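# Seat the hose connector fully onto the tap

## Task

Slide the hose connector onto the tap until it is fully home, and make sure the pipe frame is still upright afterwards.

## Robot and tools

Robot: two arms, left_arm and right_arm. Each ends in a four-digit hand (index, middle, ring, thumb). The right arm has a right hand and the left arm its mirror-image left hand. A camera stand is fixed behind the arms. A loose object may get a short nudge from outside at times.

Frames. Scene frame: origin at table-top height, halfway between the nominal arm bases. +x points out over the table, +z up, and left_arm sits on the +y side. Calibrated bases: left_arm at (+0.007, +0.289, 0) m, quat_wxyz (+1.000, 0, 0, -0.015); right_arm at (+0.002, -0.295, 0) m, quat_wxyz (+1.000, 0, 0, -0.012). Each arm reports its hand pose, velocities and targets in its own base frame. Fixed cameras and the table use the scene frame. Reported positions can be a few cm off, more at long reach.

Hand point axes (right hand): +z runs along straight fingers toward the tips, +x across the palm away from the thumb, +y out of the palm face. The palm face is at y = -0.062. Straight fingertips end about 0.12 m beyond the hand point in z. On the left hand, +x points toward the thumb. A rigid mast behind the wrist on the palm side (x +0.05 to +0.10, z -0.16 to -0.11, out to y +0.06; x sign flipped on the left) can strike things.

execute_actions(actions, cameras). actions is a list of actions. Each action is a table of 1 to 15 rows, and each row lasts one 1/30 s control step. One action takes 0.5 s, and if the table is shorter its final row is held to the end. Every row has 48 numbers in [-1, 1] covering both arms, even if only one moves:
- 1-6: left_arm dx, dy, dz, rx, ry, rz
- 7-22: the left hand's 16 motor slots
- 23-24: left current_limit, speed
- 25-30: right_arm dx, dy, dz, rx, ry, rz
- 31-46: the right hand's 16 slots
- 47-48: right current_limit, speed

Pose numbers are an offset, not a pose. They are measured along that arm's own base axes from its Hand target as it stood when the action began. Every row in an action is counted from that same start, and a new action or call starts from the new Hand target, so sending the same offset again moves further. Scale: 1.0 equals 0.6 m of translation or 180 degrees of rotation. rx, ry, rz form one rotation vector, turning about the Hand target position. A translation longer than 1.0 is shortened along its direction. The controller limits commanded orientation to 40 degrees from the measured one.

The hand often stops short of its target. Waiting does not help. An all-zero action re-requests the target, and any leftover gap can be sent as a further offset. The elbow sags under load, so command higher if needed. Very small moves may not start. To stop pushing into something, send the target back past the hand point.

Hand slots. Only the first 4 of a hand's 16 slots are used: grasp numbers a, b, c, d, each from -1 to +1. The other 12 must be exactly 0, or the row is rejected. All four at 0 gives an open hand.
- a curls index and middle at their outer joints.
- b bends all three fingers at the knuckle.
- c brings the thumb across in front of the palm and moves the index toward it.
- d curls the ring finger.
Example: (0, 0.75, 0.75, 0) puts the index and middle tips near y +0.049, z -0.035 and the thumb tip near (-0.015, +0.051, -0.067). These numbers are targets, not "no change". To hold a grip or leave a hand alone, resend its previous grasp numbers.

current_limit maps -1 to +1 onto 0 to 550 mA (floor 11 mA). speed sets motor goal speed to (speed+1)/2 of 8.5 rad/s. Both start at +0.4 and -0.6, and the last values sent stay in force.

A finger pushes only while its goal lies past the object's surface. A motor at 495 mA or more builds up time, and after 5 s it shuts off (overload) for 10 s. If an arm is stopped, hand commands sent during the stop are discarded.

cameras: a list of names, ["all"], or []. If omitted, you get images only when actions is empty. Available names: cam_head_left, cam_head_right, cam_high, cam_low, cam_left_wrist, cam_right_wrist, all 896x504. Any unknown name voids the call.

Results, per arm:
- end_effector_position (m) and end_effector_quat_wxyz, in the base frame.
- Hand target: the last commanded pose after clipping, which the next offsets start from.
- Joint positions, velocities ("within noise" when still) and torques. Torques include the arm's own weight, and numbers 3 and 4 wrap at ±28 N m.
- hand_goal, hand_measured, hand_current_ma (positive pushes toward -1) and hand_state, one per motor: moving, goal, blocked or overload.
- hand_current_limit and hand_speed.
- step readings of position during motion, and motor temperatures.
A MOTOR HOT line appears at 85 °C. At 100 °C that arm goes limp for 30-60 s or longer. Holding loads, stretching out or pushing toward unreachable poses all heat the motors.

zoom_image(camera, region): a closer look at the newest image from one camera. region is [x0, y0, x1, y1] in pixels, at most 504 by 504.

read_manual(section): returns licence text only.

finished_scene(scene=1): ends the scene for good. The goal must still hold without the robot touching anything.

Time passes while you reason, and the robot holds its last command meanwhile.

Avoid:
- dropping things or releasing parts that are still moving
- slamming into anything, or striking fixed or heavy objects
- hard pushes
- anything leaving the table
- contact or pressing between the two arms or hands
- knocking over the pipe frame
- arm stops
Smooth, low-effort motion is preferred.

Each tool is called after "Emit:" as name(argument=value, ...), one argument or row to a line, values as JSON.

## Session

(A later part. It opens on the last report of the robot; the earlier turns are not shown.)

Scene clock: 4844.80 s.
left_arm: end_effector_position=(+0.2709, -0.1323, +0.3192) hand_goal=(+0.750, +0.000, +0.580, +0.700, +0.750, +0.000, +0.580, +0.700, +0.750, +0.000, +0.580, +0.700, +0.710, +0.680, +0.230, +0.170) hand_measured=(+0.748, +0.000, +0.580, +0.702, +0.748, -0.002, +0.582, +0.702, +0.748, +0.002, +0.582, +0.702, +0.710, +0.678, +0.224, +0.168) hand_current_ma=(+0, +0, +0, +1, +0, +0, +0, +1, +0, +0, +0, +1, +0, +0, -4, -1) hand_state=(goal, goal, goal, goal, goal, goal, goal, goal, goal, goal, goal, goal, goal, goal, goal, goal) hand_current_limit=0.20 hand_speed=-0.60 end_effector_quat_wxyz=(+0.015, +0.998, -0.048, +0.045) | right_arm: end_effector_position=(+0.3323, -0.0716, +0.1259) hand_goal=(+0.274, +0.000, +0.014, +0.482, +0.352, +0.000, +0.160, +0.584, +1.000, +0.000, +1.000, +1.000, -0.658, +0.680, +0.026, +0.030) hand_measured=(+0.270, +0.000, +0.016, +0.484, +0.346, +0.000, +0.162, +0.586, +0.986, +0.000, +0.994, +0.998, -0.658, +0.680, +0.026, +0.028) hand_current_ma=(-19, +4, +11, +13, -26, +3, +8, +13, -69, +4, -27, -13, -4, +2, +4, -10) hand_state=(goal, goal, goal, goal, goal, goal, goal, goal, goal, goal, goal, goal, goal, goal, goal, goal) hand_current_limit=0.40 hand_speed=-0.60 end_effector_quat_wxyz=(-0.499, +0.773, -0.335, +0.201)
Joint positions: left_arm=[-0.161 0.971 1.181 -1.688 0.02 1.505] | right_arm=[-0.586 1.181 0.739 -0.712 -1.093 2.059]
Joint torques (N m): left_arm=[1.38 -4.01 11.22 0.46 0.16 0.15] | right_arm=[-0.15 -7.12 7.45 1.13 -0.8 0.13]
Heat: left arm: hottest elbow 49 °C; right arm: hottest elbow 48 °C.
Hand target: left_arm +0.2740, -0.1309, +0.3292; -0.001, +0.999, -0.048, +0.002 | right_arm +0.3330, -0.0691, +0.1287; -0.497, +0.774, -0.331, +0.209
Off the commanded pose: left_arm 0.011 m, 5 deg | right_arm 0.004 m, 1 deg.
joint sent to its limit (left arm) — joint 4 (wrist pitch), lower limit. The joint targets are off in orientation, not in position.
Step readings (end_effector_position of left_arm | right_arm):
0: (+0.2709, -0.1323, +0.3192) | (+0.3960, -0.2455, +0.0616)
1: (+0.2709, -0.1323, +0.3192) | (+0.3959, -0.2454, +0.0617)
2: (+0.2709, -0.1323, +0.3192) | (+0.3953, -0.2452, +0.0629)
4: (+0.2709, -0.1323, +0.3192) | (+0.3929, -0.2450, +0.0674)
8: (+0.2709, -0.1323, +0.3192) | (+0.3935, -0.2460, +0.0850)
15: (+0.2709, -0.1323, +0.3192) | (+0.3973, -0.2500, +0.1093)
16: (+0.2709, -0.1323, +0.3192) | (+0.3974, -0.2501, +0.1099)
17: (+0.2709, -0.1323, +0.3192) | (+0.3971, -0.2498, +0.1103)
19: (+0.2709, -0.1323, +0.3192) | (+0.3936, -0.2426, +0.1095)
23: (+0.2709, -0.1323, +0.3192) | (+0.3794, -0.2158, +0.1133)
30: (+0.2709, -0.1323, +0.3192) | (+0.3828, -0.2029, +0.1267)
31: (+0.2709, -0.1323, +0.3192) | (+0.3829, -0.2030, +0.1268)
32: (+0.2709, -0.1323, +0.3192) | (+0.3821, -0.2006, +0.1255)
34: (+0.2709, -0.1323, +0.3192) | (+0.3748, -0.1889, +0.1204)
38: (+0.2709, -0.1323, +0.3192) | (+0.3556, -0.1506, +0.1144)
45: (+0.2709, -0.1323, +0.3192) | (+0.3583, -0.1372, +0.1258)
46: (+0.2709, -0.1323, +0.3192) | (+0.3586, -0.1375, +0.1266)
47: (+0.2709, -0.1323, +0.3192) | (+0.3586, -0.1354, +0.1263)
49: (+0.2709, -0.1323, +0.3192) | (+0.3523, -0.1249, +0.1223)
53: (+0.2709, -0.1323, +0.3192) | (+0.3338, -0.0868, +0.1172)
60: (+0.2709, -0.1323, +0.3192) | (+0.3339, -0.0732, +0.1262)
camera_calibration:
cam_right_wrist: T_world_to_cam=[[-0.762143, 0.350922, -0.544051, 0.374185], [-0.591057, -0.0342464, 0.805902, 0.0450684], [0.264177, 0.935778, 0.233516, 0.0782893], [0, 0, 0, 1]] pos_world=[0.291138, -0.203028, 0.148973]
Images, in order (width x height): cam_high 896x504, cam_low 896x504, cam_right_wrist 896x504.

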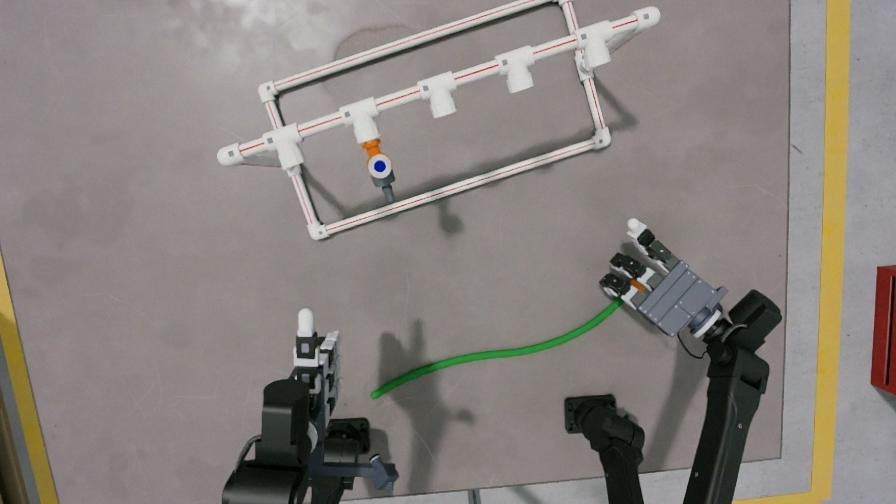

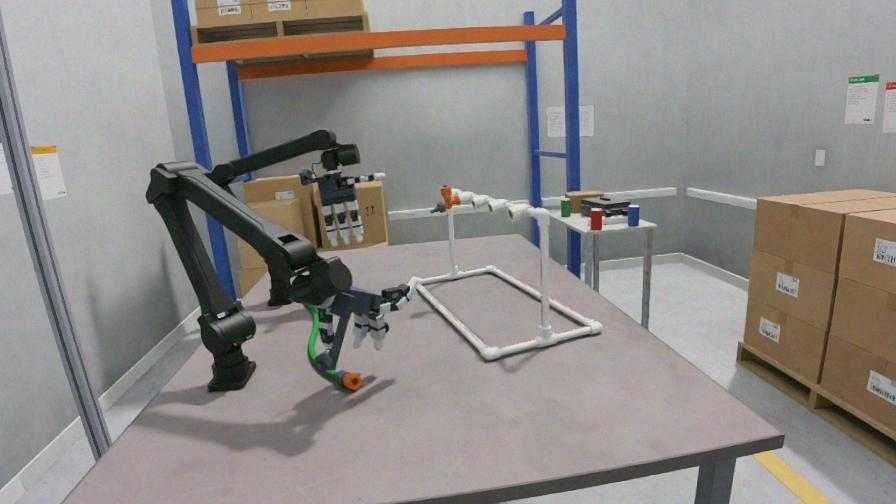

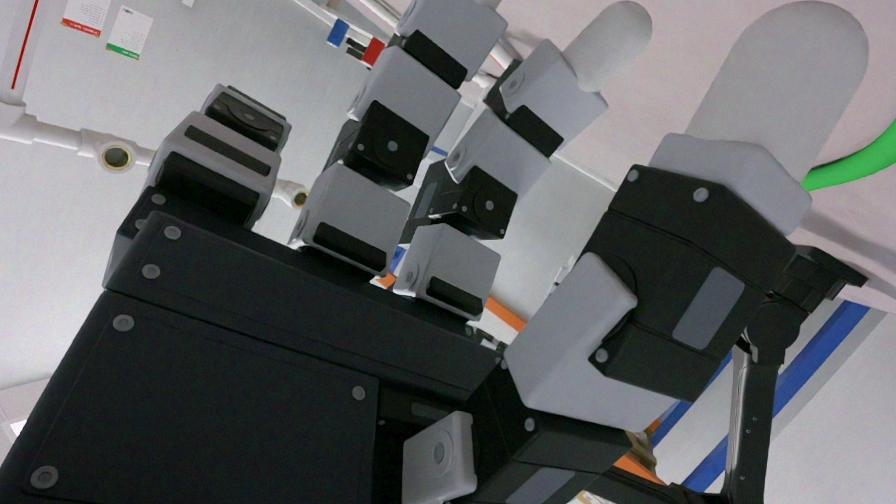

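Emit:
execute_actions(
  actions=[
    [[0,0,0,0,0,0,0,0,0,0,0,0,0,0,0,0,0,0,0,0,0,0,0.2,-0.6,0,0,-0.06,0,0,0,0.25,0.1,0.82,-0.8,0,0,0,0,0,0,0,0,0,0,0,0,0.4,-0.6]],
    [[0,0,0,0,0,0,0,0,0,0,0,0,0,0,0,0,0,0,0,0,0,0,0.2,-0.6,0,0,-0.055,0,0,0,0.25,0.1,0.82,-0.8,0,0,0,0,0,0,0,0,0,0,0,0,0.4,-0.6]],
  ],
  cameras=["cam_high","cam_low","cam_right_wrist"],
)

Emit:
zoom_image(
  camera="cam_low",
  region=[290, 300, 430, 420],
)

Scene clock: 4859.40 s.
left_arm: end_effector_position=(+0.2709, -0.1323, +0.3192) hand_goal=(+0.750, +0.000, +0.580, +0.700, +0.750, +0.000, +0.580, +0.700, +0.750, +0.000, +0.580, +0.700, +0.710, +0.680, +0.230, +0.170) hand_measured=(+0.748, +0.000, +0.580, +0.702, +0.748, -0.002, +0.582, +0.702, +0.748, +0.002, +0.582, +0.702, +0.710, +0.678, +0.224, +0.168) hand_current_ma=(+0, +0, +0, +1, +0, +0, +0, +1, +0, +0, +0, +1, +0, +0, -4, -1) hand_state=(goal, goal, goal, goal, goal, goal, goal, goal, goal, goal, goal, goal, goal, goal, goal, goal) hand_current_limit=0.20 hand_speed=-0.60 end_effector_quat_wxyz=(+0.015, +0.998, -0.048, +0.045) | right_arm: end_effector_position=(+0.3317, -0.0715, +0.0646) hand_goal=(+0.274, +0.000, +0.014, +0.482, +0.352, +0.000, +0.160, +0.584, +1.000, +0.000, +1.000, +1.000, -0.658, +0.680, +0.026, +0.030) hand_measured=(+0.270, +0.000, +0.016, +0.484, +0.348, +0.002, +0.158, +0.584, +0.986, +0.000, +0.994, +0.998, -0.658, +0.680, +0.026, +0.028) hand_current_ma=(-20, +4, +11, +13, -24, +9, -12, -4, -69, +4, -27, -13, -3, +2, +4, -10) hand_state=(goal, goal, goal, goal, goal, goal, goal, goal, goal, goal, goal, goal, goal, goal, goal, goal) hand_current_limit=0.40 hand_speed=-0.60 end_effector_quat_wxyz=(-0.496, +0.774, -0.330, +0.214)
Joint positions: left_arm=[-0.161 0.971 1.181 -1.688 0.02 1.505] | right_arm=[-0.586 1.269 0.619 -0.468 -1.089 2.067]
Joint torques (N m): left_arm=[1.32 -4.19 11.22 0.43 0.16 0.13] | right_arm=[-0.09 -5.19 6.83 1.28 -0.78 0.13]
Heat: left arm: hottest elbow 49 °C; right arm: hottest elbow 47 °C.
Hand target: left_arm +0.2740, -0.1309, +0.3292; -0.001, +0.999, -0.048, +0.002 | right_arm +0.3329, -0.0691, +0.0595; -0.497, +0.774, -0.332, +0.208
Off the commanded pose: left_arm 0.011 m, 5 deg | right_arm 0.006 m, 1 deg.
joint sent to its limit (left arm) — joint 4 (wrist pitch), lower limit. The joint targets are off in orientation, not in position.
Step readings (end_effector_position of left_arm | right_arm):
0: (+0.2709, -0.1323, +0.3192) | (+0.3323, -0.0715, +0.1259)
1: (+0.2709, -0.1323, +0.3192) | (+0.3323, -0.0715, +0.1258)
2: (+0.2709, -0.1323, +0.3192) | (+0.3329, -0.0719, +0.1245)
4: (+0.2709, -0.1323, +0.3192) | (+0.3338, -0.0725, +0.1199)
8: (+0.2709, -0.1323, +0.3192) | (+0.3297, -0.0702, +0.1055)
15: (+0.2709, -0.1323, +0.3192) | (+0.3309, -0.0711, +0.0976)
16: (+0.2709, -0.1323, +0.3192) | (+0.3312, -0.0713, +0.0975)
17: (+0.2709, -0.1323, +0.3192) | (+0.3322, -0.0720, +0.0966)
19: (+0.2709, -0.1323, +0.3192) | (+0.3339, -0.0731, +0.0918)
23: (+0.2709, -0.1323, +0.3192) | (+0.3303, -0.0707, +0.0733)
30: (+0.2709, -0.1323, +0.3192) | (+0.3306, -0.0707, +0.0644)
camera_calibration:
cam_right_wrist: T_world_to_cam=[[-0.747995, 0.345141, -0.566905, 0.336839], [-0.609162, -0.0179149, 0.792843, 0.102101], [0.263487, 0.93838, 0.223647, 0.0936882], [0, 0, 0, 1]] pos_world=[0.289464, -0.202343, 0.0890527]
Images, in order (width x height): cam_high 896x504, cam_low 896x504, cam_right_wrist 896x504.

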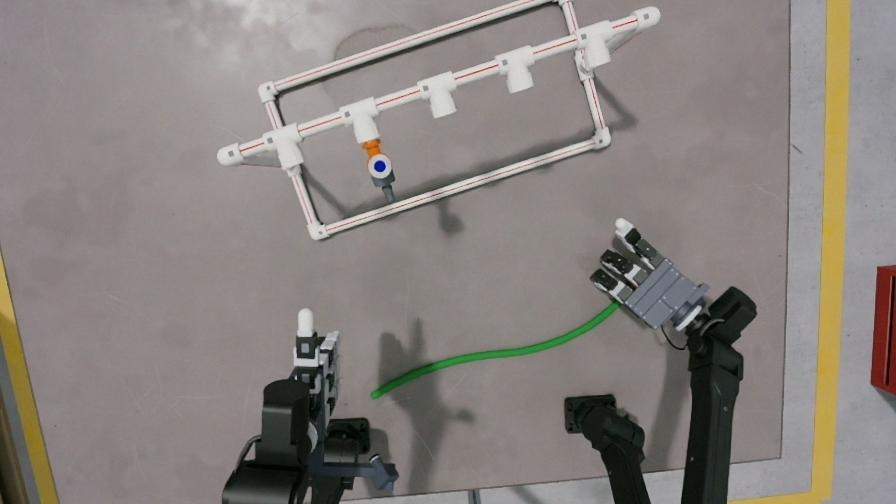

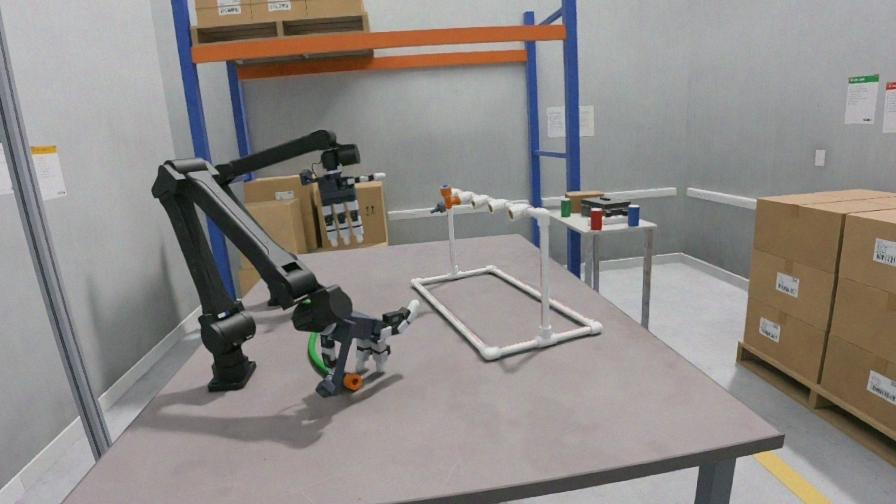

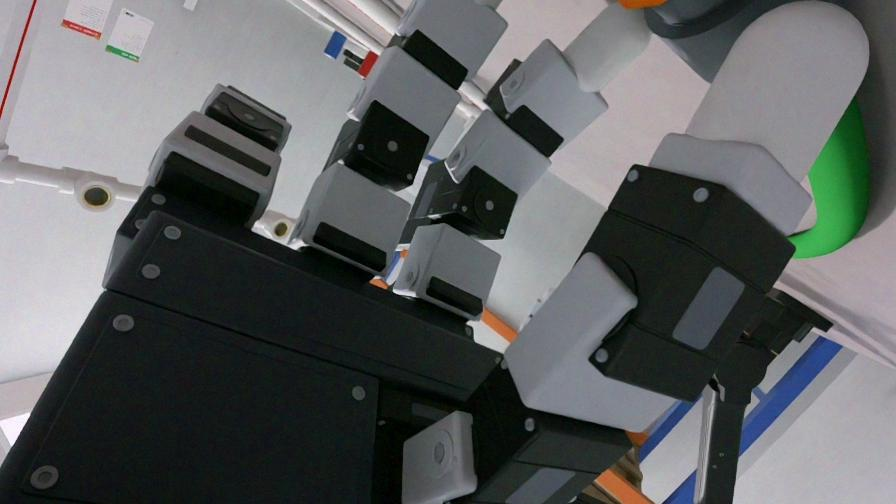

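Scaled by 3.600.

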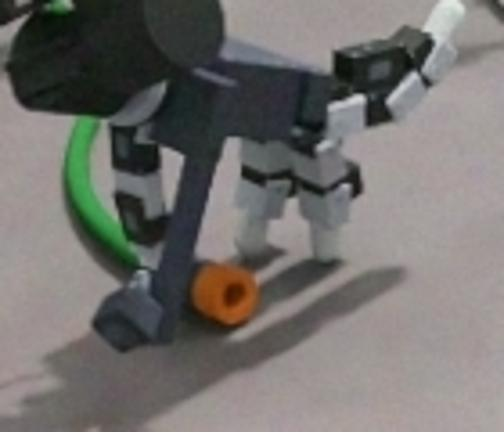

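Emit:
execute_actions(
  actions=[
    [[0,0,0,0,0,0,0,0,0,0,0,0,0,0,0,0,0,0,0,0,0,0,0.2,-0.6,0.014,0.014,-0.02,0,0,0,0.25,0.15,0.82,-0.8,0,0,0,0,0,0,0,0,0,0,0,0,0.4,-0.6]],
    [[0,0,0,0,0,0,0,0,0,0,0,0,0,0,0,0,0,0,0,0,0,0,0.2,-0.6,0,0,0,0,0,0,0.25,0.35,0.84,-0.8,0,0,0,0,0,0,0,0,0,0,0,0,0.4,-0.7]],
  ],
  cameras=["cam_high","cam_low","cam_right_wrist"],
)

Emit:
zoom_image(
  camera="cam_low",
  region=[290, 300, 430, 420],
)

Scene clock: 4871.13 s.
left_arm: end_effector_position=(+0.2709, -0.1323, +0.3192) hand_goal=(+0.750, +0.000, +0.580, +0.700, +0.750, +0.000, +0.580, +0.700, +0.750, +0.000, +0.580, +0.700, +0.710, +0.680, +0.230, +0.170) hand_measured=(+0.748, +0.000, +0.580, +0.702, +0.748, -0.002, +0.582, +0.702, +0.748, +0.002, +0.582, +0.702, +0.710, +0.678, +0.224, +0.168) hand_current_ma=(+0, +0, +0, +1, +0, +0, +0, +1, +0, +0, +0, +1, +0, +0, -4, -1) hand_state=(goal, goal, goal, goal, goal, goal, goal, goal, goal, goal, goal, goal, goal, goal, goal, goal) hand_current_limit=0.20 hand_speed=-0.60 end_effector_quat_wxyz=(+0.015, +0.998, -0.048, +0.045) | right_arm: end_effector_position=(+0.3432, -0.0625, +0.0639) hand_goal=(-0.072, +0.000, +0.078, +0.532, -0.084, +0.000, +0.110, +0.590, +0.820, +0.000, +1.000, +1.000, -0.692, +0.680, +0.020, +0.076) hand_measured=(-0.070, +0.000, +0.076, +0.530, +0.242, +0.006, +0.118, +0.588, +0.814, +0.000, +0.994, +0.998, -0.680, +0.680, +0.026, +0.076) hand_current_ma=(+9, +4, -8, -11, +385, +27, +42, -11, -33, +4, -27, -13, +63, +4, +44, -1) hand_state=(goal, goal, goal, goal, blocked, goal, goal, goal, goal, goal, goal, goal, goal, goal, goal, goal) hand_current_limit=0.40 hand_speed=-0.70 end_effector_quat_wxyz=(-0.505, +0.777, -0.307, +0.218)
Joint positions: left_arm=[-0.161 0.971 1.181 -1.688 0.02 1.505] | right_arm=[-0.551 1.287 0.619 -0.41 -1.105 2.081]
Joint torques (N m): left_arm=[1.32 -4.01 11.32 0.36 0.15 0.15] | right_arm=[-0.15 -3.72 6.64 0.92 -0.04 0.04]
Heat: left arm: hottest elbow 49 °C; right arm: hottest elbow 47 °C.
Hand target: left_arm +0.2740, -0.1309, +0.3292; -0.001, +0.999, -0.048, +0.002 | right_arm +0.3413, -0.0606, +0.0475; -0.497, +0.774, -0.332, +0.208
Off the commanded pose: left_arm 0.011 m, 5 deg | right_arm 0.017 m, 3 deg.
joint sent to its limit (left arm) — joint 4 (wrist pitch), lower limit. The joint targets are off in orientation, not in position.
joint sent to its limit (right arm) — joint 6 (wrist roll), upper limit. The joint targets still meet the commanded pose.
Step readings (end_effector_position of left_arm | right_arm):
0: (+0.2709, -0.1323, +0.3192) | (+0.3317, -0.0715, +0.0646)
1: (+0.2709, -0.1323, +0.3192) | (+0.3319, -0.0714, +0.0647)
2: (+0.2709, -0.1323, +0.3192) | (+0.3327, -0.0713, +0.0645)
4: (+0.2709, -0.1323, +0.3192) | (+0.3357, -0.0690, +0.0642)
8: (+0.2709, -0.1323, +0.3192) | (+0.3403, -0.0646, +0.0642)
15: (+0.2709, -0.1323, +0.3192) | (+0.3415, -0.0641, +0.0640)
16: (+0.2709, -0.1323, +0.3192) | (+0.3415, -0.0641, +0.0640)
17: (+0.2709, -0.1323, +0.3192) | (+0.3417, -0.0640, +0.0640)
19: (+0.2709, -0.1323, +0.3192) | (+0.3424, -0.0635, +0.0637)
23: (+0.2709, -0.1323, +0.3192) | (+0.3432, -0.0625, +0.0639)
30: (+0.2709, -0.1323, +0.3192) | (+0.3432, -0.0625, +0.0639)
camera_calibration:
cam_right_wrist: T_world_to_cam=[[-0.741131, 0.317693, -0.591436, 0.339404], [-0.633642, -0.039878, 0.772598, 0.118158], [0.221864, 0.947355, 0.230859, 0.0967789], [0, 0, 0, 1]] pos_world=[0.304941, -0.194798, 0.0871045]
Images, in order (width x height): cam_high 896x504, cam_low 896x504, cam_right_wrist 896x504.

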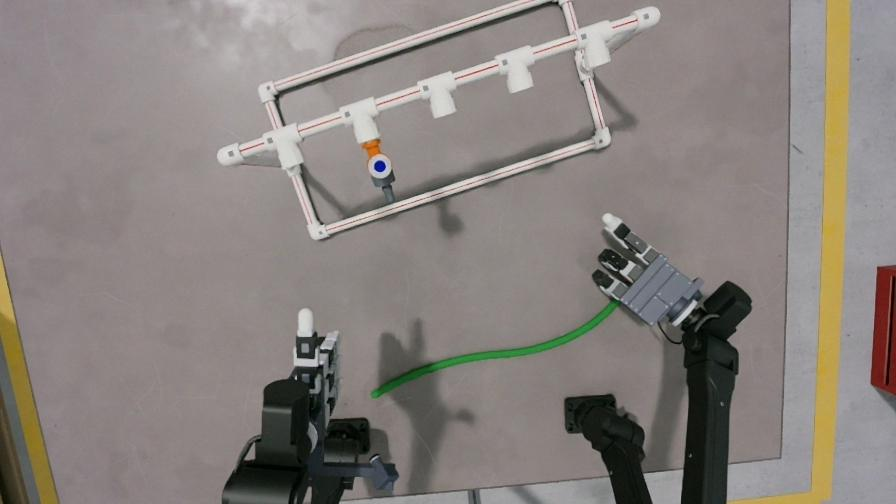

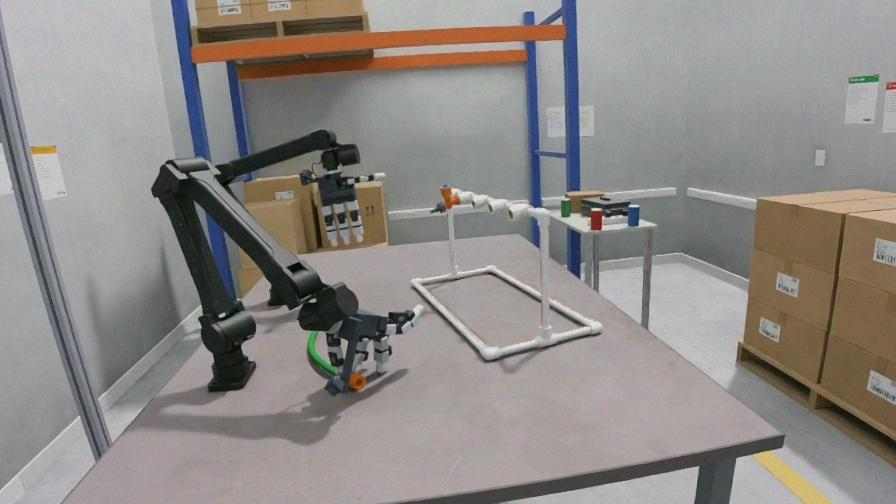

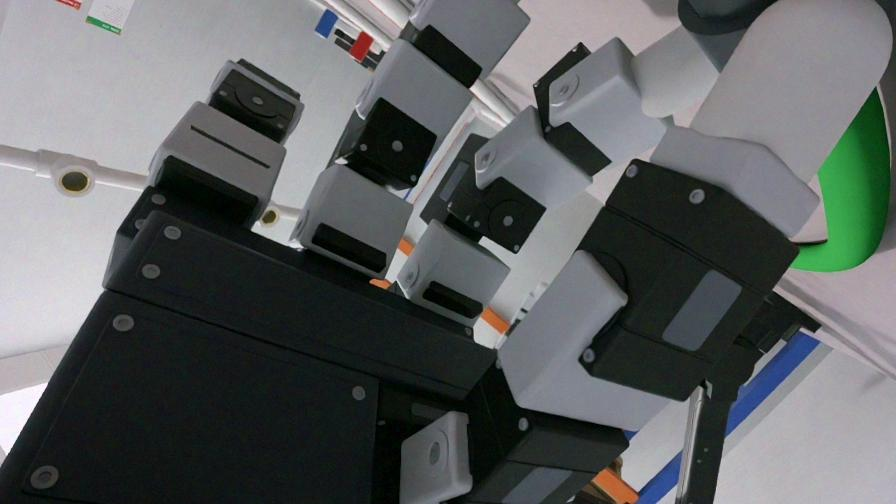

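Scaled by 3.600.

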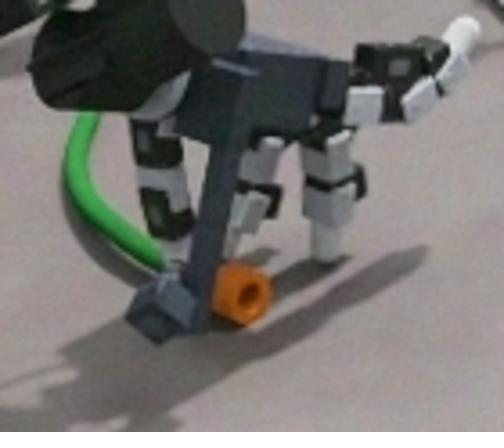

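Emit:
zoom_image(
  camera="cam_right_wrist",
  region=[560, 0, 896, 280],
)

Emit:
zoom_image(
  camera="cam_low",
  region=[310, 340, 390, 410],
)

Scaled by 1.500.

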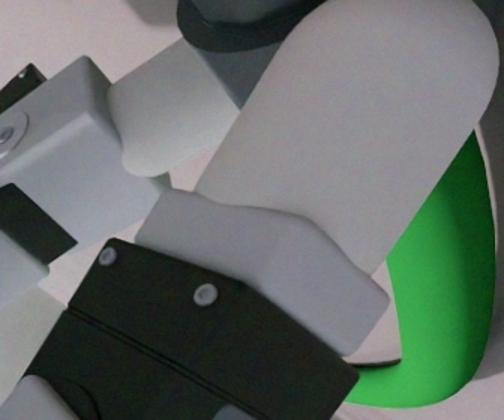

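Scaled by 6.300.

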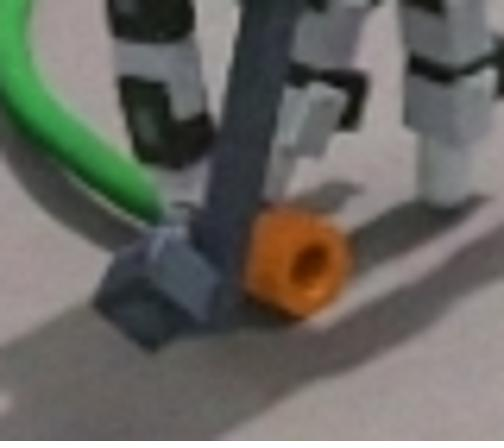

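Emit:
execute_actions(
  actions=[
    [[0,0,0,0,0,0,0,0,0,0,0,0,0,0,0,0,0,0,0,0,0,0,0.2,-0.6,0,0,0.024,0,0,0,0.25,0.35,0.84,-0.8,0,0,0,0,0,0,0,0,0,0,0,0,0.4,-0.7]],
    [[0,0,0,0,0,0,0,0,0,0,0,0,0,0,0,0,0,0,0,0,0,0,0.2,-0.6,0,0,0,0,0,0,0.25,0.5,0.84,-0.8,0,0,0,0,0,0,0,0,0,0,0,0,0.4,-0.7]],
  ],
  cameras=["cam_high","cam_low","cam_right_wrist"],
)

Emit:
zoom_image(
  camera="cam_low",
  region=[310, 340, 390, 410],
)

Scene clock: 4992.60 s.
left_arm: end_effector_position=(+0.2709, -0.1323, +0.3192) hand_goal=(+0.750, +0.000, +0.580, +0.700, +0.750, +0.000, +0.580, +0.700, +0.750, +0.000, +0.580, +0.700, +0.710, +0.680, +0.230, +0.170) hand_measured=(+0.748, +0.000, +0.580, +0.702, +0.748, -0.002, +0.582, +0.702, +0.748, +0.002, +0.582, +0.702, +0.710, +0.678, +0.224, +0.168) hand_current_ma=(+0, +0, +0, +1, +0, +0, +0, +1, +0, +0, +0, +1, +0, +0, -4, -1) hand_state=(goal, goal, goal, goal, goal, goal, goal, goal, goal, goal, goal, goal, goal, goal, goal, goal) hand_current_limit=0.20 hand_speed=-0.60 end_effector_quat_wxyz=(+0.015, +0.998, -0.048, +0.045) | right_arm: end_effector_position=(+0.3415, -0.0611, +0.0644) hand_goal=(-0.274, +0.000, +0.124, +0.562, -0.348, +0.000, +0.080, +0.590, +0.596, +0.000, +1.000, +1.000, -0.692, +0.680, +0.020, +0.106) hand_measured=(-0.192, +0.004, +0.142, +0.570, +0.242, -0.018, +0.114, +0.596, +0.590, +0.000, +0.994, +0.998, -0.696, +0.680, +0.034, +0.112) hand_current_ma=(+385, +19, +90, +39, +385, -73, +168, +30, -31, +4, -27, -13, -18, +2, +87, +46) hand_state=(blocked, goal, goal, goal, blocked, goal, blocked, goal, goal, goal, goal, goal, goal, goal, goal, goal) hand_current_limit=0.40 hand_speed=-0.70 end_effector_quat_wxyz=(-0.506, +0.776, -0.310, +0.212)
Joint positions: left_arm=[-0.161 0.971 1.181 -1.688 0.02 1.505] | right_arm=[-0.55 1.287 0.622 -0.428 -1.105 2.08]
Joint torques (N m): left_arm=[1.49 -4.01 11.3 0.43 0.18 0.11] | right_arm=[-0.15 -5.71 7.84 -0.28 -0.05 0.05]
Heat: left arm: hottest elbow 49 °C; right arm: hottest elbow 45 °C.
Hand target: left_arm +0.2740, -0.1309, +0.3292; -0.001, +0.999, -0.048, +0.002 | right_arm +0.3414, -0.0606, +0.0620; -0.497, +0.774, -0.331, +0.208
Off the commanded pose: left_arm 0.011 m, 5 deg | right_arm 0.002 m, 3 deg.
joint sent to its limit (left arm) — joint 4 (wrist pitch), lower limit. The joint targets are off in orientation, not in position.
joint sent to its limit (right arm) — joint 6 (wrist roll), upper limit. The joint targets still meet the commanded pose.
Step readings (end_effector_position of left_arm | right_arm):
0: (+0.2709, -0.1323, +0.3192) | (+0.3432, -0.0625, +0.0639)
1: (+0.2709, -0.1323, +0.3192) | (+0.3432, -0.0625, +0.0639)
2: (+0.2709, -0.1323, +0.3192) | (+0.3432, -0.0625, +0.0639)
4: (+0.2709, -0.1323, +0.3192) | (+0.3427, -0.0621, +0.0638)
8: (+0.2709, -0.1323, +0.3192) | (+0.3418, -0.0615, +0.0642)
15: (+0.2709, -0.1323, +0.3192) | (+0.3414, -0.0613, +0.0644)
16: (+0.2709, -0.1323, +0.3192) | (+0.3414, -0.0613, +0.0644)
17: (+0.2709, -0.1323, +0.3192) | (+0.3414, -0.0613, +0.0644)
19: (+0.2709, -0.1323, +0.3192) | (+0.3414, -0.0612, +0.0644)
23: (+0.2709, -0.1323, +0.3192) | (+0.3414, -0.0610, +0.0644)
30: (+0.2709, -0.1323, +0.3192) | (+0.3415, -0.0611, +0.0644)
camera_calibration:
cam_right_wrist: T_world_to_cam=[[-0.748169, 0.321029, -0.580675, 0.339764], [-0.624785, -0.0462633, 0.779425, 0.112861], [0.223355, 0.945939, 0.235187, 0.0948657], [0, 0, 0, 1]] pos_world=[0.303526, -0.19359, 0.0870147]
Images, in order (width x height): cam_high 896x504, cam_low 896x504, cam_right_wrist 896x504.

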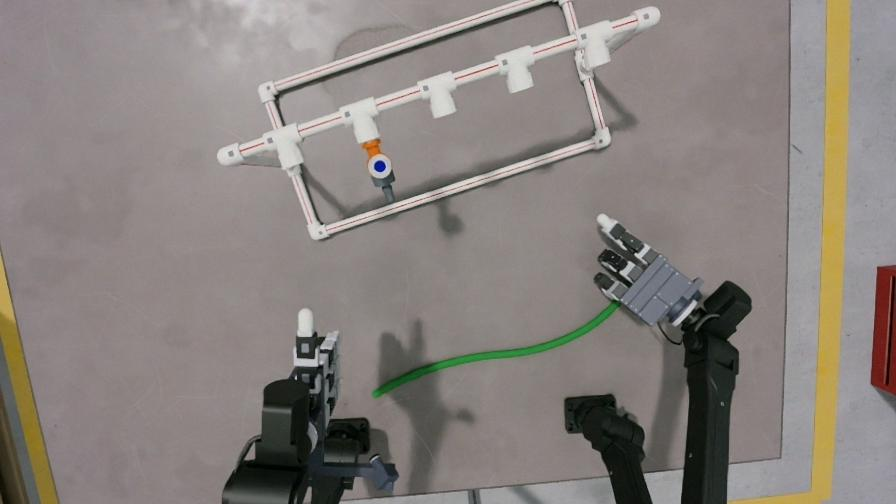

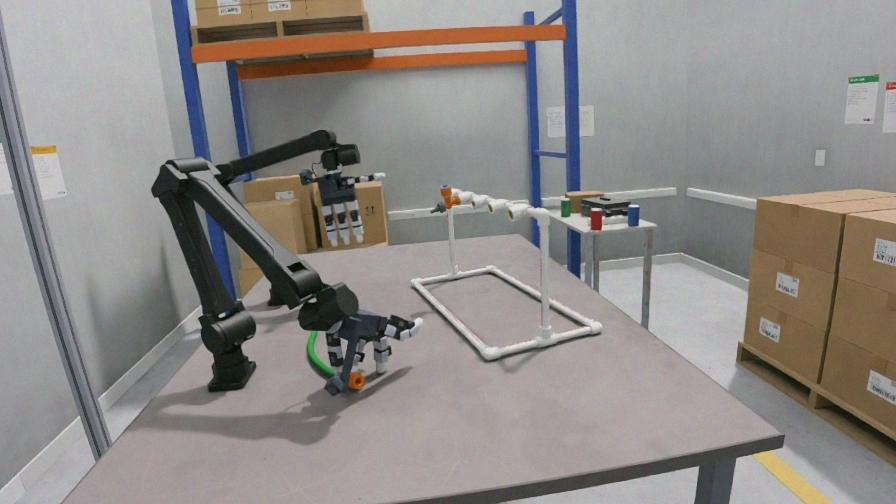

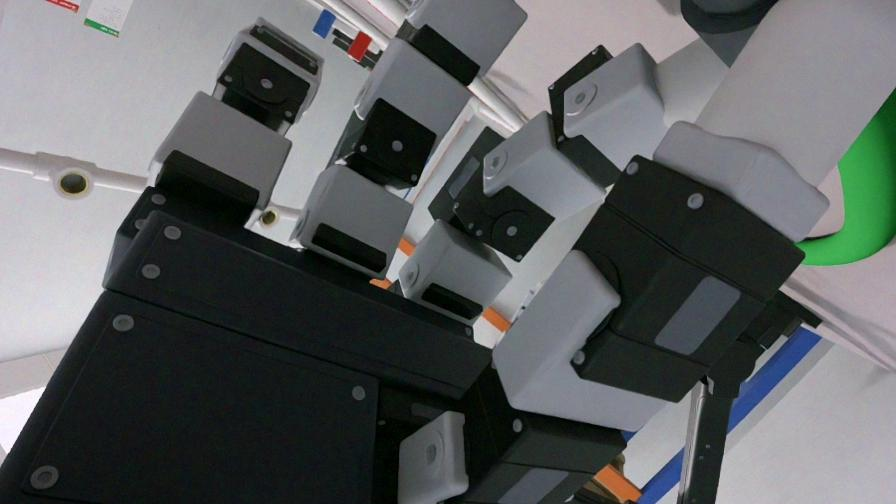

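Scaled by 6.300.

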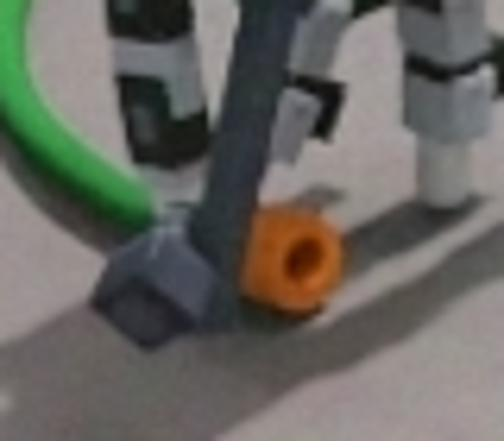

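Emit:
execute_actions(
  actions=[
    [[0,0,0,0,0,0,0,0,0,0,0,0,0,0,0,0,0,0,0,0,0,0,0.2,-0.6,0,0,0.016,0,0,0,0.25,0.5,0.84,-0.8,0,0,0,0,0,0,0,0,0,0,0,0,0.4,-0.7]],
  ],
  cameras=["cam_low","cam_right_wrist"],
)

Emit:
zoom_image(
  camera="cam_low",
  region=[310, 340, 390, 410],
)

Scene clock: 4999.07 s.
left_arm: end_effector_position=(+0.2709, -0.1323, +0.3192) hand_goal=(+0.750, +0.000, +0.580, +0.700, +0.750, +0.000, +0.580, +0.700, +0.750, +0.000, +0.580, +0.700, +0.710, +0.680, +0.230, +0.170) hand_measured=(+0.748, +0.000, +0.580, +0.702, +0.748, -0.002, +0.582, +0.702, +0.748, +0.002, +0.582, +0.702, +0.710, +0.678, +0.224, +0.168) hand_current_ma=(+0, +0, +0, +1, +0, +0, +0, +1, +0, +0, +0, +1, +0, +0, -4, -1) hand_state=(goal, goal, goal, goal, goal, goal, goal, goal, goal, goal, goal, goal, goal, goal, goal, goal) hand_current_limit=0.20 hand_speed=-0.60 end_effector_quat_wxyz=(+0.015, +0.998, -0.048, +0.045) | right_arm: end_effector_position=(+0.3382, -0.0601, +0.0658) hand_goal=(-0.274, +0.000, +0.124, +0.562, -0.348, +0.000, +0.080, +0.590, +0.596, +0.000, +1.000, +1.000, -0.692, +0.680, +0.020, +0.106) hand_measured=(-0.196, +0.004, +0.142, +0.570, +0.242, -0.022, +0.112, +0.600, +0.590, +0.000, +0.994, +0.998, -0.698, +0.680, +0.034, +0.114) hand_current_ma=(+385, +19, +90, +39, +385, -98, +161, +52, -31, +4, -27, -13, -26, -1, +89, +47) hand_state=(blocked, goal, goal, goal, blocked, blocked, blocked, goal, goal, goal, goal, goal, goal, goal, goal, goal) hand_current_limit=0.40 hand_speed=-0.70 end_effector_quat_wxyz=(-0.504, +0.778, -0.314, +0.205)
Joint positions: left_arm=[-0.161 0.971 1.181 -1.688 0.02 1.505] | right_arm=[-0.549 1.281 0.627 -0.46 -1.099 2.072]
Joint torques (N m): left_arm=[1.38 -4.25 11.37 0.47 0.13 0.15] | right_arm=[-0.15 -6.59 8.49 -0.36 -0.32 0.14]
Heat: left arm: hottest elbow 49 °C; right arm: hottest elbow 45 °C.
Hand target: left_arm +0.2740, -0.1309, +0.3292; -0.001, +0.999, -0.048, +0.002 | right_arm +0.3413, -0.0605, +0.0716; -0.497, +0.774, -0.331, +0.208
Off the commanded pose: left_arm 0.011 m, 5 deg | right_arm 0.007 m, 2 deg.
joint sent to its limit (left arm) — joint 4 (wrist pitch), lower limit. The joint targets are off in orientation, not in position.
joint sent to its limit (right arm) — joint 6 (wrist roll), upper limit. The joint targets still meet the commanded pose.
Step readings (end_effector_position of left_arm | right_arm):
0: (+0.2709, -0.1323, +0.3192) | (+0.3415, -0.0611, +0.0644)
1: (+0.2709, -0.1323, +0.3192) | (+0.3415, -0.0611, +0.0644)
2: (+0.2709, -0.1323, +0.3192) | (+0.3413, -0.0610, +0.0645)
4: (+0.2709, -0.1323, +0.3192) | (+0.3408, -0.0607, +0.0652)
8: (+0.2709, -0.1323, +0.3192) | (+0.3390, -0.0604, +0.0657)
15: (+0.2709, -0.1323, +0.3192) | (+0.3382, -0.0602, +0.0658)
camera_calibration:
cam_right_wrist: T_world_to_cam=[[-0.757331, 0.321057, -0.568658, 0.340116], [-0.612621, -0.0477263, 0.788935, 0.104936], [0.226153, 0.945857, 0.23283, 0.0935676], [0, 0, 0, 1]] pos_world=[0.300705, -0.19269, 0.0888366]
Images, in order (width x height): cam_low 896x504, cam_right_wrist 896x504.

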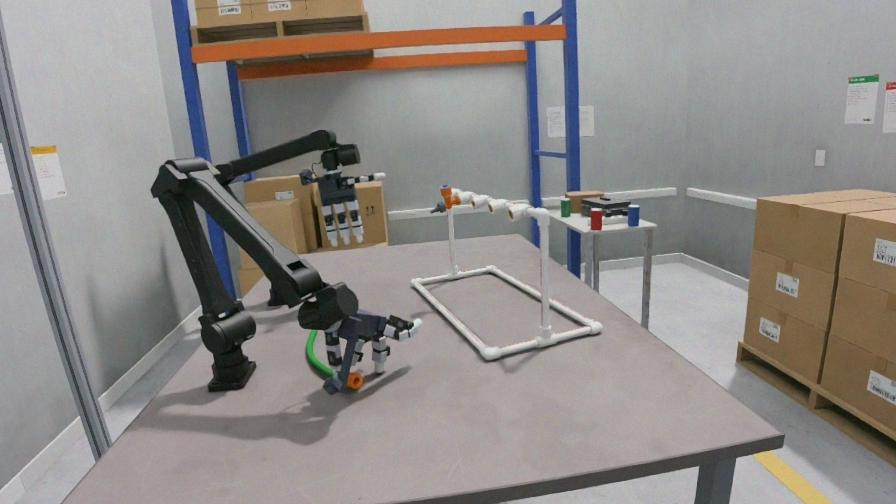

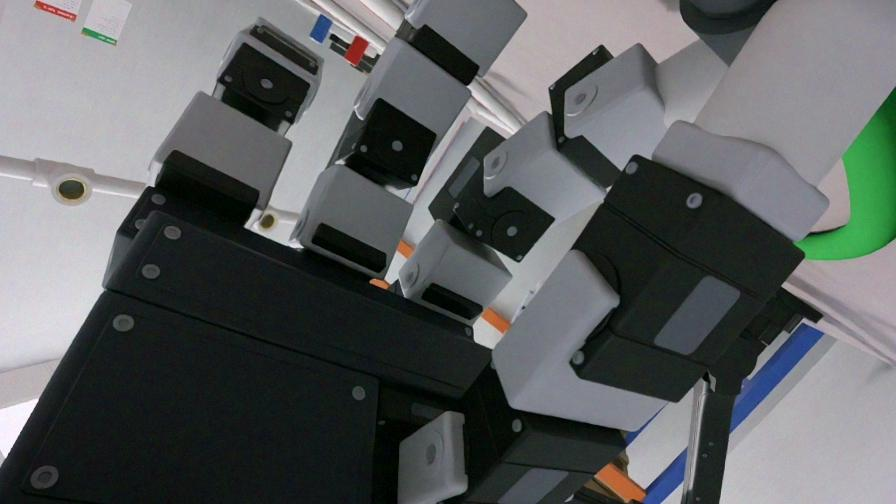

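Scaled by 6.300.

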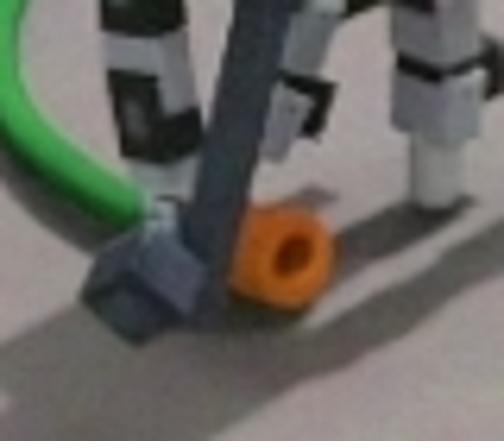

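Emit:
execute_actions(
  actions=[
    [[0,0,0,0,0,0,0,0,0,0,0,0,0,0,0,0,0,0,0,0,0,0,0.2,-0.6,0,0,0.012,0,0,0,0.25,0.5,0.84,-0.8,0,0,0,0,0,0,0,0,0,0,0,0,0.4,-0.7]],
  ],
  cameras=["cam_low","cam_right_wrist"],
)

Emit:
zoom_image(
  camera="cam_low",
  region=[310, 340, 390, 410],
)

Scene clock: 5006.17 s.
left_arm: end_effector_position=(+0.2709, -0.1323, +0.3192) hand_goal=(+0.750, +0.000, +0.580, +0.700, +0.750, +0.000, +0.580, +0.700, +0.750, +0.000, +0.580, +0.700, +0.710, +0.680, +0.230, +0.170) hand_measured=(+0.748, +0.000, +0.580, +0.702, +0.748, -0.002, +0.582, +0.702, +0.748, +0.002, +0.582, +0.702, +0.710, +0.678, +0.224, +0.168) hand_current_ma=(+0, +0, +0, +1, +0, +0, +0, +1, +0, +0, +0, +1, +0, +0, -4, -1) hand_state=(goal, goal, goal, goal, goal, goal, goal, goal, goal, goal, goal, goal, goal, goal, goal, goal) hand_current_limit=0.20 hand_speed=-0.60 end_effector_quat_wxyz=(+0.015, +0.998, -0.048, +0.045) | right_arm: end_effector_position=(+0.3331, -0.0574, +0.0673) hand_goal=(-0.274, +0.000, +0.124, +0.562, -0.348, +0.000, +0.080, +0.590, +0.596, +0.000, +1.000, +1.000, -0.692, +0.680, +0.020, +0.106) hand_measured=(-0.202, +0.004, +0.142, +0.570, +0.178, -0.016, +0.108, +0.600, +0.590, +0.000, +0.994, +0.998, -0.700, +0.678, +0.034, +0.114) hand_current_ma=(+383, +19, +90, +39, +385, -71, +137, +52, -31, +4, -27, -13, -40, -6, +92, +49) hand_state=(blocked, goal, goal, goal, blocked, goal, blocked, goal, goal, goal, goal, goal, goal, goal, goal, goal) hand_current_limit=0.40 hand_speed=-0.70 end_effector_quat_wxyz=(-0.505, +0.777, -0.321, +0.196)
Joint positions: left_arm=[-0.161 0.971 1.181 -1.688 0.02 1.505] | right_arm=[-0.549 1.272 0.628 -0.493 -1.097 2.072]
Joint torques (N m): left_arm=[1.32 -4.31 11.3 0.4 0.16 0.13] | right_arm=[-0.26 -6.89 9.16 -0.08 -0.44 0.15]
Heat: left arm: hottest elbow 49 °C; right arm: hottest elbow 45 °C.
Hand target: left_arm +0.2740, -0.1309, +0.3292; -0.001, +0.999, -0.048, +0.002 | right_arm +0.3413, -0.0605, +0.0788; -0.497, +0.774, -0.331, +0.208
Off the commanded pose: left_arm 0.011 m, 5 deg | right_arm 0.015 m, 2 deg.
joint sent to its limit (left arm) — joint 4 (wrist pitch), lower limit. The joint targets are off in orientation, not in position.
joint sent to its limit (right arm) — joint 6 (wrist roll), upper limit. The joint targets still meet the commanded pose.
Step readings (end_effector_position of left_arm | right_arm):
0: (+0.2709, -0.1323, +0.3192) | (+0.3382, -0.0602, +0.0658)
1: (+0.2709, -0.1323, +0.3192) | (+0.3382, -0.0602, +0.0658)
2: (+0.2709, -0.1323, +0.3192) | (+0.3380, -0.0601, +0.0659)
4: (+0.2709, -0.1323, +0.3192) | (+0.3366, -0.0595, +0.0663)
8: (+0.2709, -0.1323, +0.3192) | (+0.3341, -0.0580, +0.0671)
15: (+0.2709, -0.1323, +0.3192) | (+0.3332, -0.0575, +0.0672)
camera_calibration:
cam_right_wrist: T_world_to_cam=[[-0.768357, 0.326963, -0.550203, 0.339037], [-0.596701, -0.0550589, 0.800573, 0.0942013], [0.231464, 0.943432, 0.237404, 0.089577], [0, 0, 0, 1]] pos_world=[0.295978, -0.190176, 0.0898583]
Images, in order (width x height): cam_low 896x504, cam_right_wrist 896x504.

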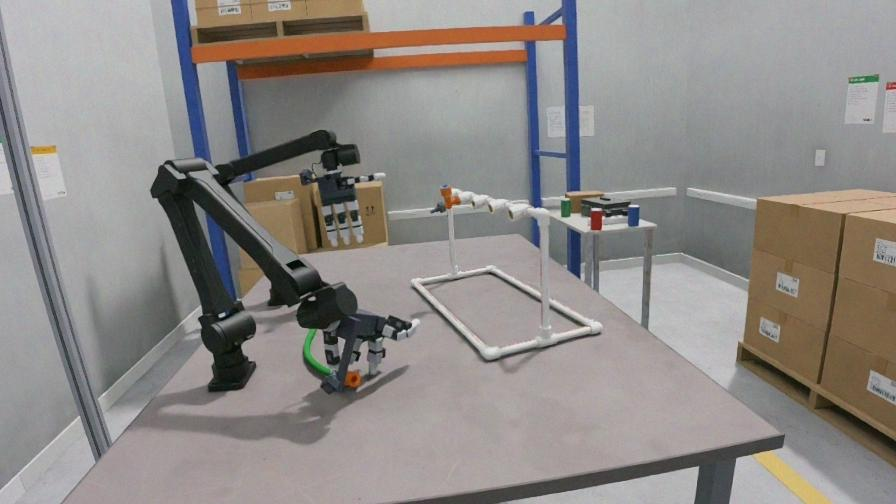

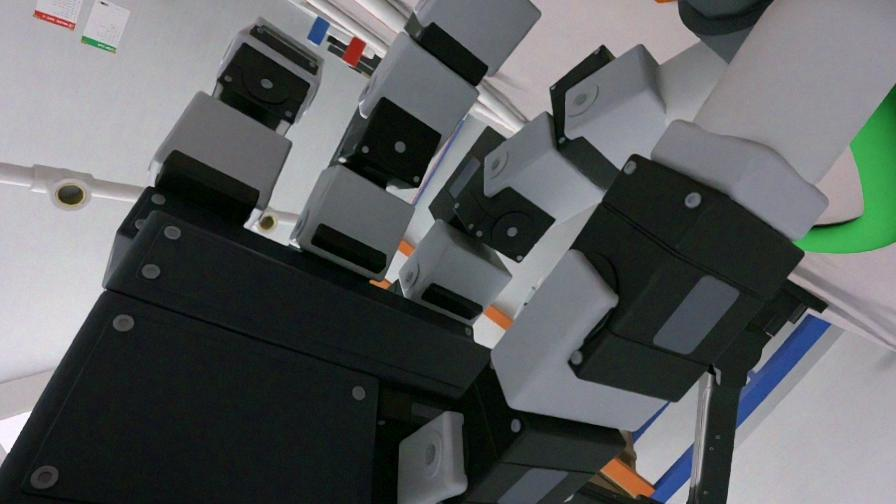

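Scaled by 6.300.

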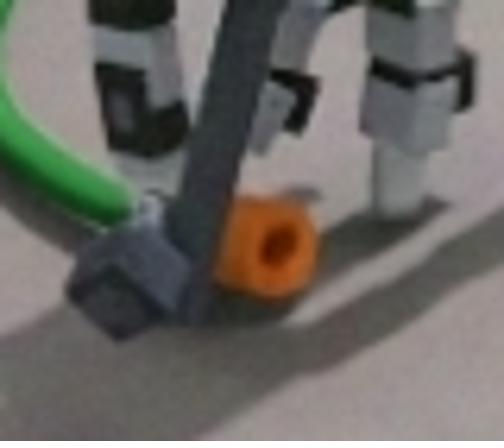

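Emit:
execute_actions(
  actions=[
    [[0,0,0,0,0,0,0,0,0,0,0,0,0,0,0,0,0,0,0,0,0,0,0.2,-0.6,0,0,0.008,0,0,0,0.25,0.5,0.84,-0.8,0,0,0,0,0,0,0,0,0,0,0,0,0.4,-0.7]],
    [[0,0,0,0,0,0,0,0,0,0,0,0,0,0,0,0,0,0,0,0,0,0,0.2,-0.6,0,0,0.0,0,0,0,0.25,0.55,0.84,-0.8,0,0,0,0,0,0,0,0,0,0,0,0,0.45,-0.7]],
  ],
  cameras=["cam_low","cam_right_wrist"],
)

Emit:
zoom_image(
  camera="cam_low",
  region=[310, 340, 390, 410],
)

Scene clock: 5013.73 s.
left_arm: end_effector_position=(+0.2709, -0.1323, +0.3192) hand_goal=(+0.750, +0.000, +0.580, +0.700, +0.750, +0.000, +0.580, +0.700, +0.750, +0.000, +0.580, +0.700, +0.710, +0.680, +0.230, +0.170) hand_measured=(+0.748, +0.000, +0.580, +0.702, +0.748, -0.002, +0.582, +0.702, +0.748, +0.002, +0.582, +0.702, +0.710, +0.678, +0.224, +0.168) hand_current_ma=(+0, +0, +0, +1, +0, +0, +0, +1, +0, +0, +0, +1, +0, +0, -4, -1) hand_state=(goal, goal, goal, goal, goal, goal, goal, goal, goal, goal, goal, goal, goal, goal, goal, goal) hand_current_limit=0.20 hand_speed=-0.60 end_effector_quat_wxyz=(+0.015, +0.998, -0.048, +0.045) | right_arm: end_effector_position=(+0.3282, -0.0559, +0.0664) hand_goal=(-0.342, +0.000, +0.138, +0.572, -0.434, +0.000, +0.070, +0.590, +0.520, +0.000, +1.000, +1.000, -0.692, +0.680, +0.020, +0.116) hand_measured=(-0.242, +0.004, +0.156, +0.580, -0.152, -0.004, +0.096, +0.598, +0.514, +0.000, +0.994, +0.998, -0.694, +0.678, +0.052, +0.132) hand_current_ma=(+399, +19, +89, +39, +399, -20, +126, +41, -28, +4, -27, -13, -6, -7, +202, +111) hand_state=(blocked, goal, goal, goal, blocked, goal, blocked, goal, goal, goal, goal, goal, goal, goal, blocked, goal) hand_current_limit=0.45 hand_speed=-0.70 end_effector_quat_wxyz=(-0.502, +0.778, -0.329, +0.187)
Joint positions: left_arm=[-0.161 0.971 1.181 -1.688 0.02 1.505] | right_arm=[-0.549 1.269 0.628 -0.518 -1.087 2.074]
Joint torques (N m): left_arm=[1.61 -4.19 11.26 0.39 0.17 0.15] | right_arm=[-0.32 -7.3 9.58 0.17 -0.78 0.14]
Heat: left arm: hottest elbow 49 °C; right arm: hottest elbow 46 °C.
Hand target: left_arm +0.2740, -0.1309, +0.3292; -0.001, +0.999, -0.048, +0.002 | right_arm +0.3413, -0.0606, +0.0835; -0.497, +0.774, -0.332, +0.208
Off the commanded pose: left_arm 0.011 m, 5 deg | right_arm 0.022 m, 3 deg.
joint sent to its limit (left arm) — joint 4 (wrist pitch), lower limit. The joint targets are off in orientation, not in position.
joint sent to its limit (right arm) — joint 6 (wrist roll), upper limit. The joint targets still meet the commanded pose.
Step readings (end_effector_position of left_arm | right_arm):
0: (+0.2709, -0.1323, +0.3192) | (+0.3331, -0.0574, +0.0673)
1: (+0.2709, -0.1323, +0.3192) | (+0.3331, -0.0574, +0.0673)
2: (+0.2709, -0.1323, +0.3192) | (+0.3329, -0.0573, +0.0674)
4: (+0.2709, -0.1323, +0.3192) | (+0.3319, -0.0567, +0.0676)
8: (+0.2709, -0.1323, +0.3192) | (+0.3294, -0.0565, +0.0666)
15: (+0.2709, -0.1323, +0.3192) | (+0.3286, -0.0562, +0.0664)
16: (+0.2709, -0.1323, +0.3192) | (+0.3286, -0.0562, +0.0664)
17: (+0.2709, -0.1323, +0.3192) | (+0.3285, -0.0561, +0.0664)
19: (+0.2709, -0.1323, +0.3192) | (+0.3283, -0.0560, +0.0664)
23: (+0.2709, -0.1323, +0.3192) | (+0.3282, -0.0559, +0.0664)
30: (+0.2709, -0.1323, +0.3192) | (+0.3282, -0.0559, +0.0664)
camera_calibration:
cam_right_wrist: T_world_to_cam=[[-0.780154, 0.333454, -0.529309, 0.33709], [-0.576993, -0.0565886, 0.814786, 0.0846675], [0.24174, 0.941067, 0.236548, 0.086018], [0, 0, 0, 1]] pos_world=[0.291041, -0.188561, 0.0890918]
Images, in order (width x height): cam_low 896x504, cam_right_wrist 896x504.

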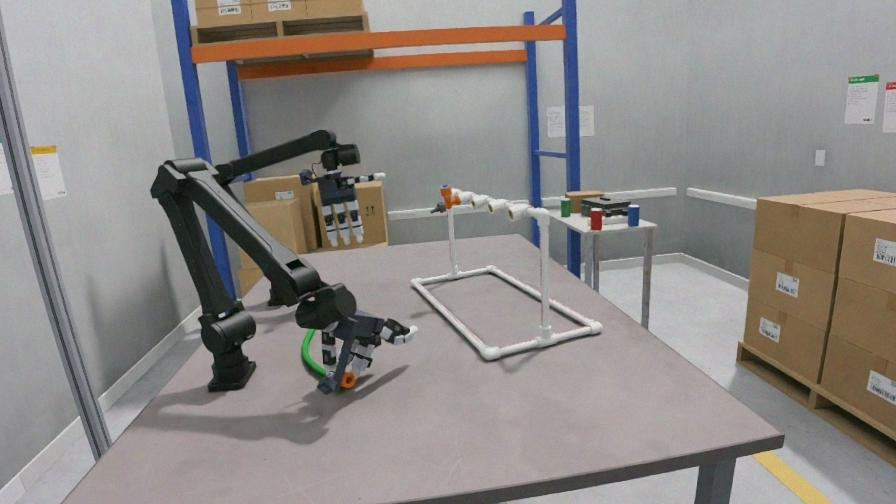

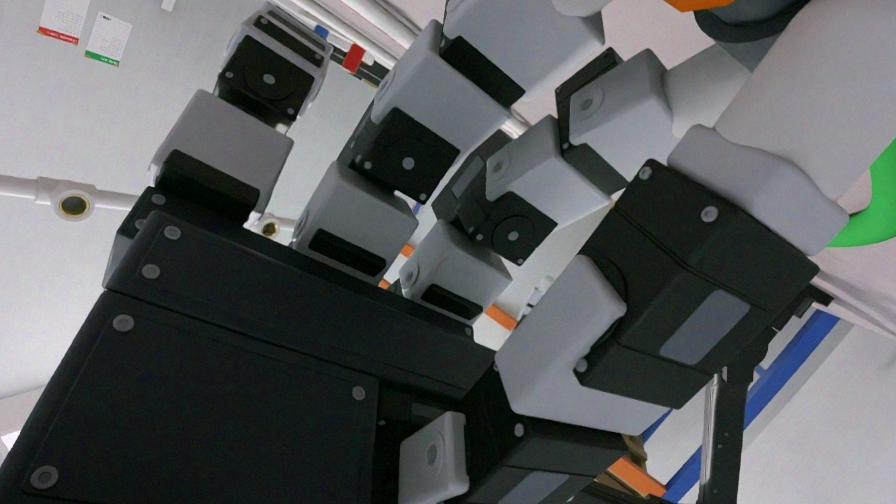

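Scaled by 6.300.

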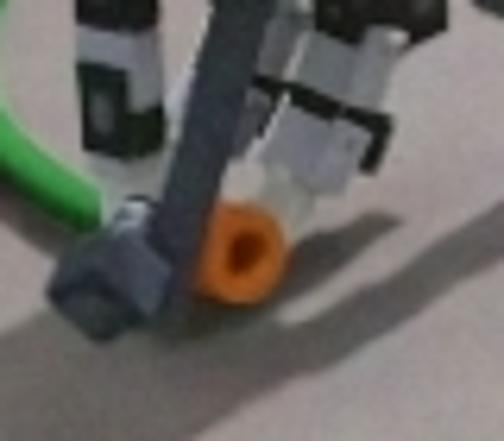

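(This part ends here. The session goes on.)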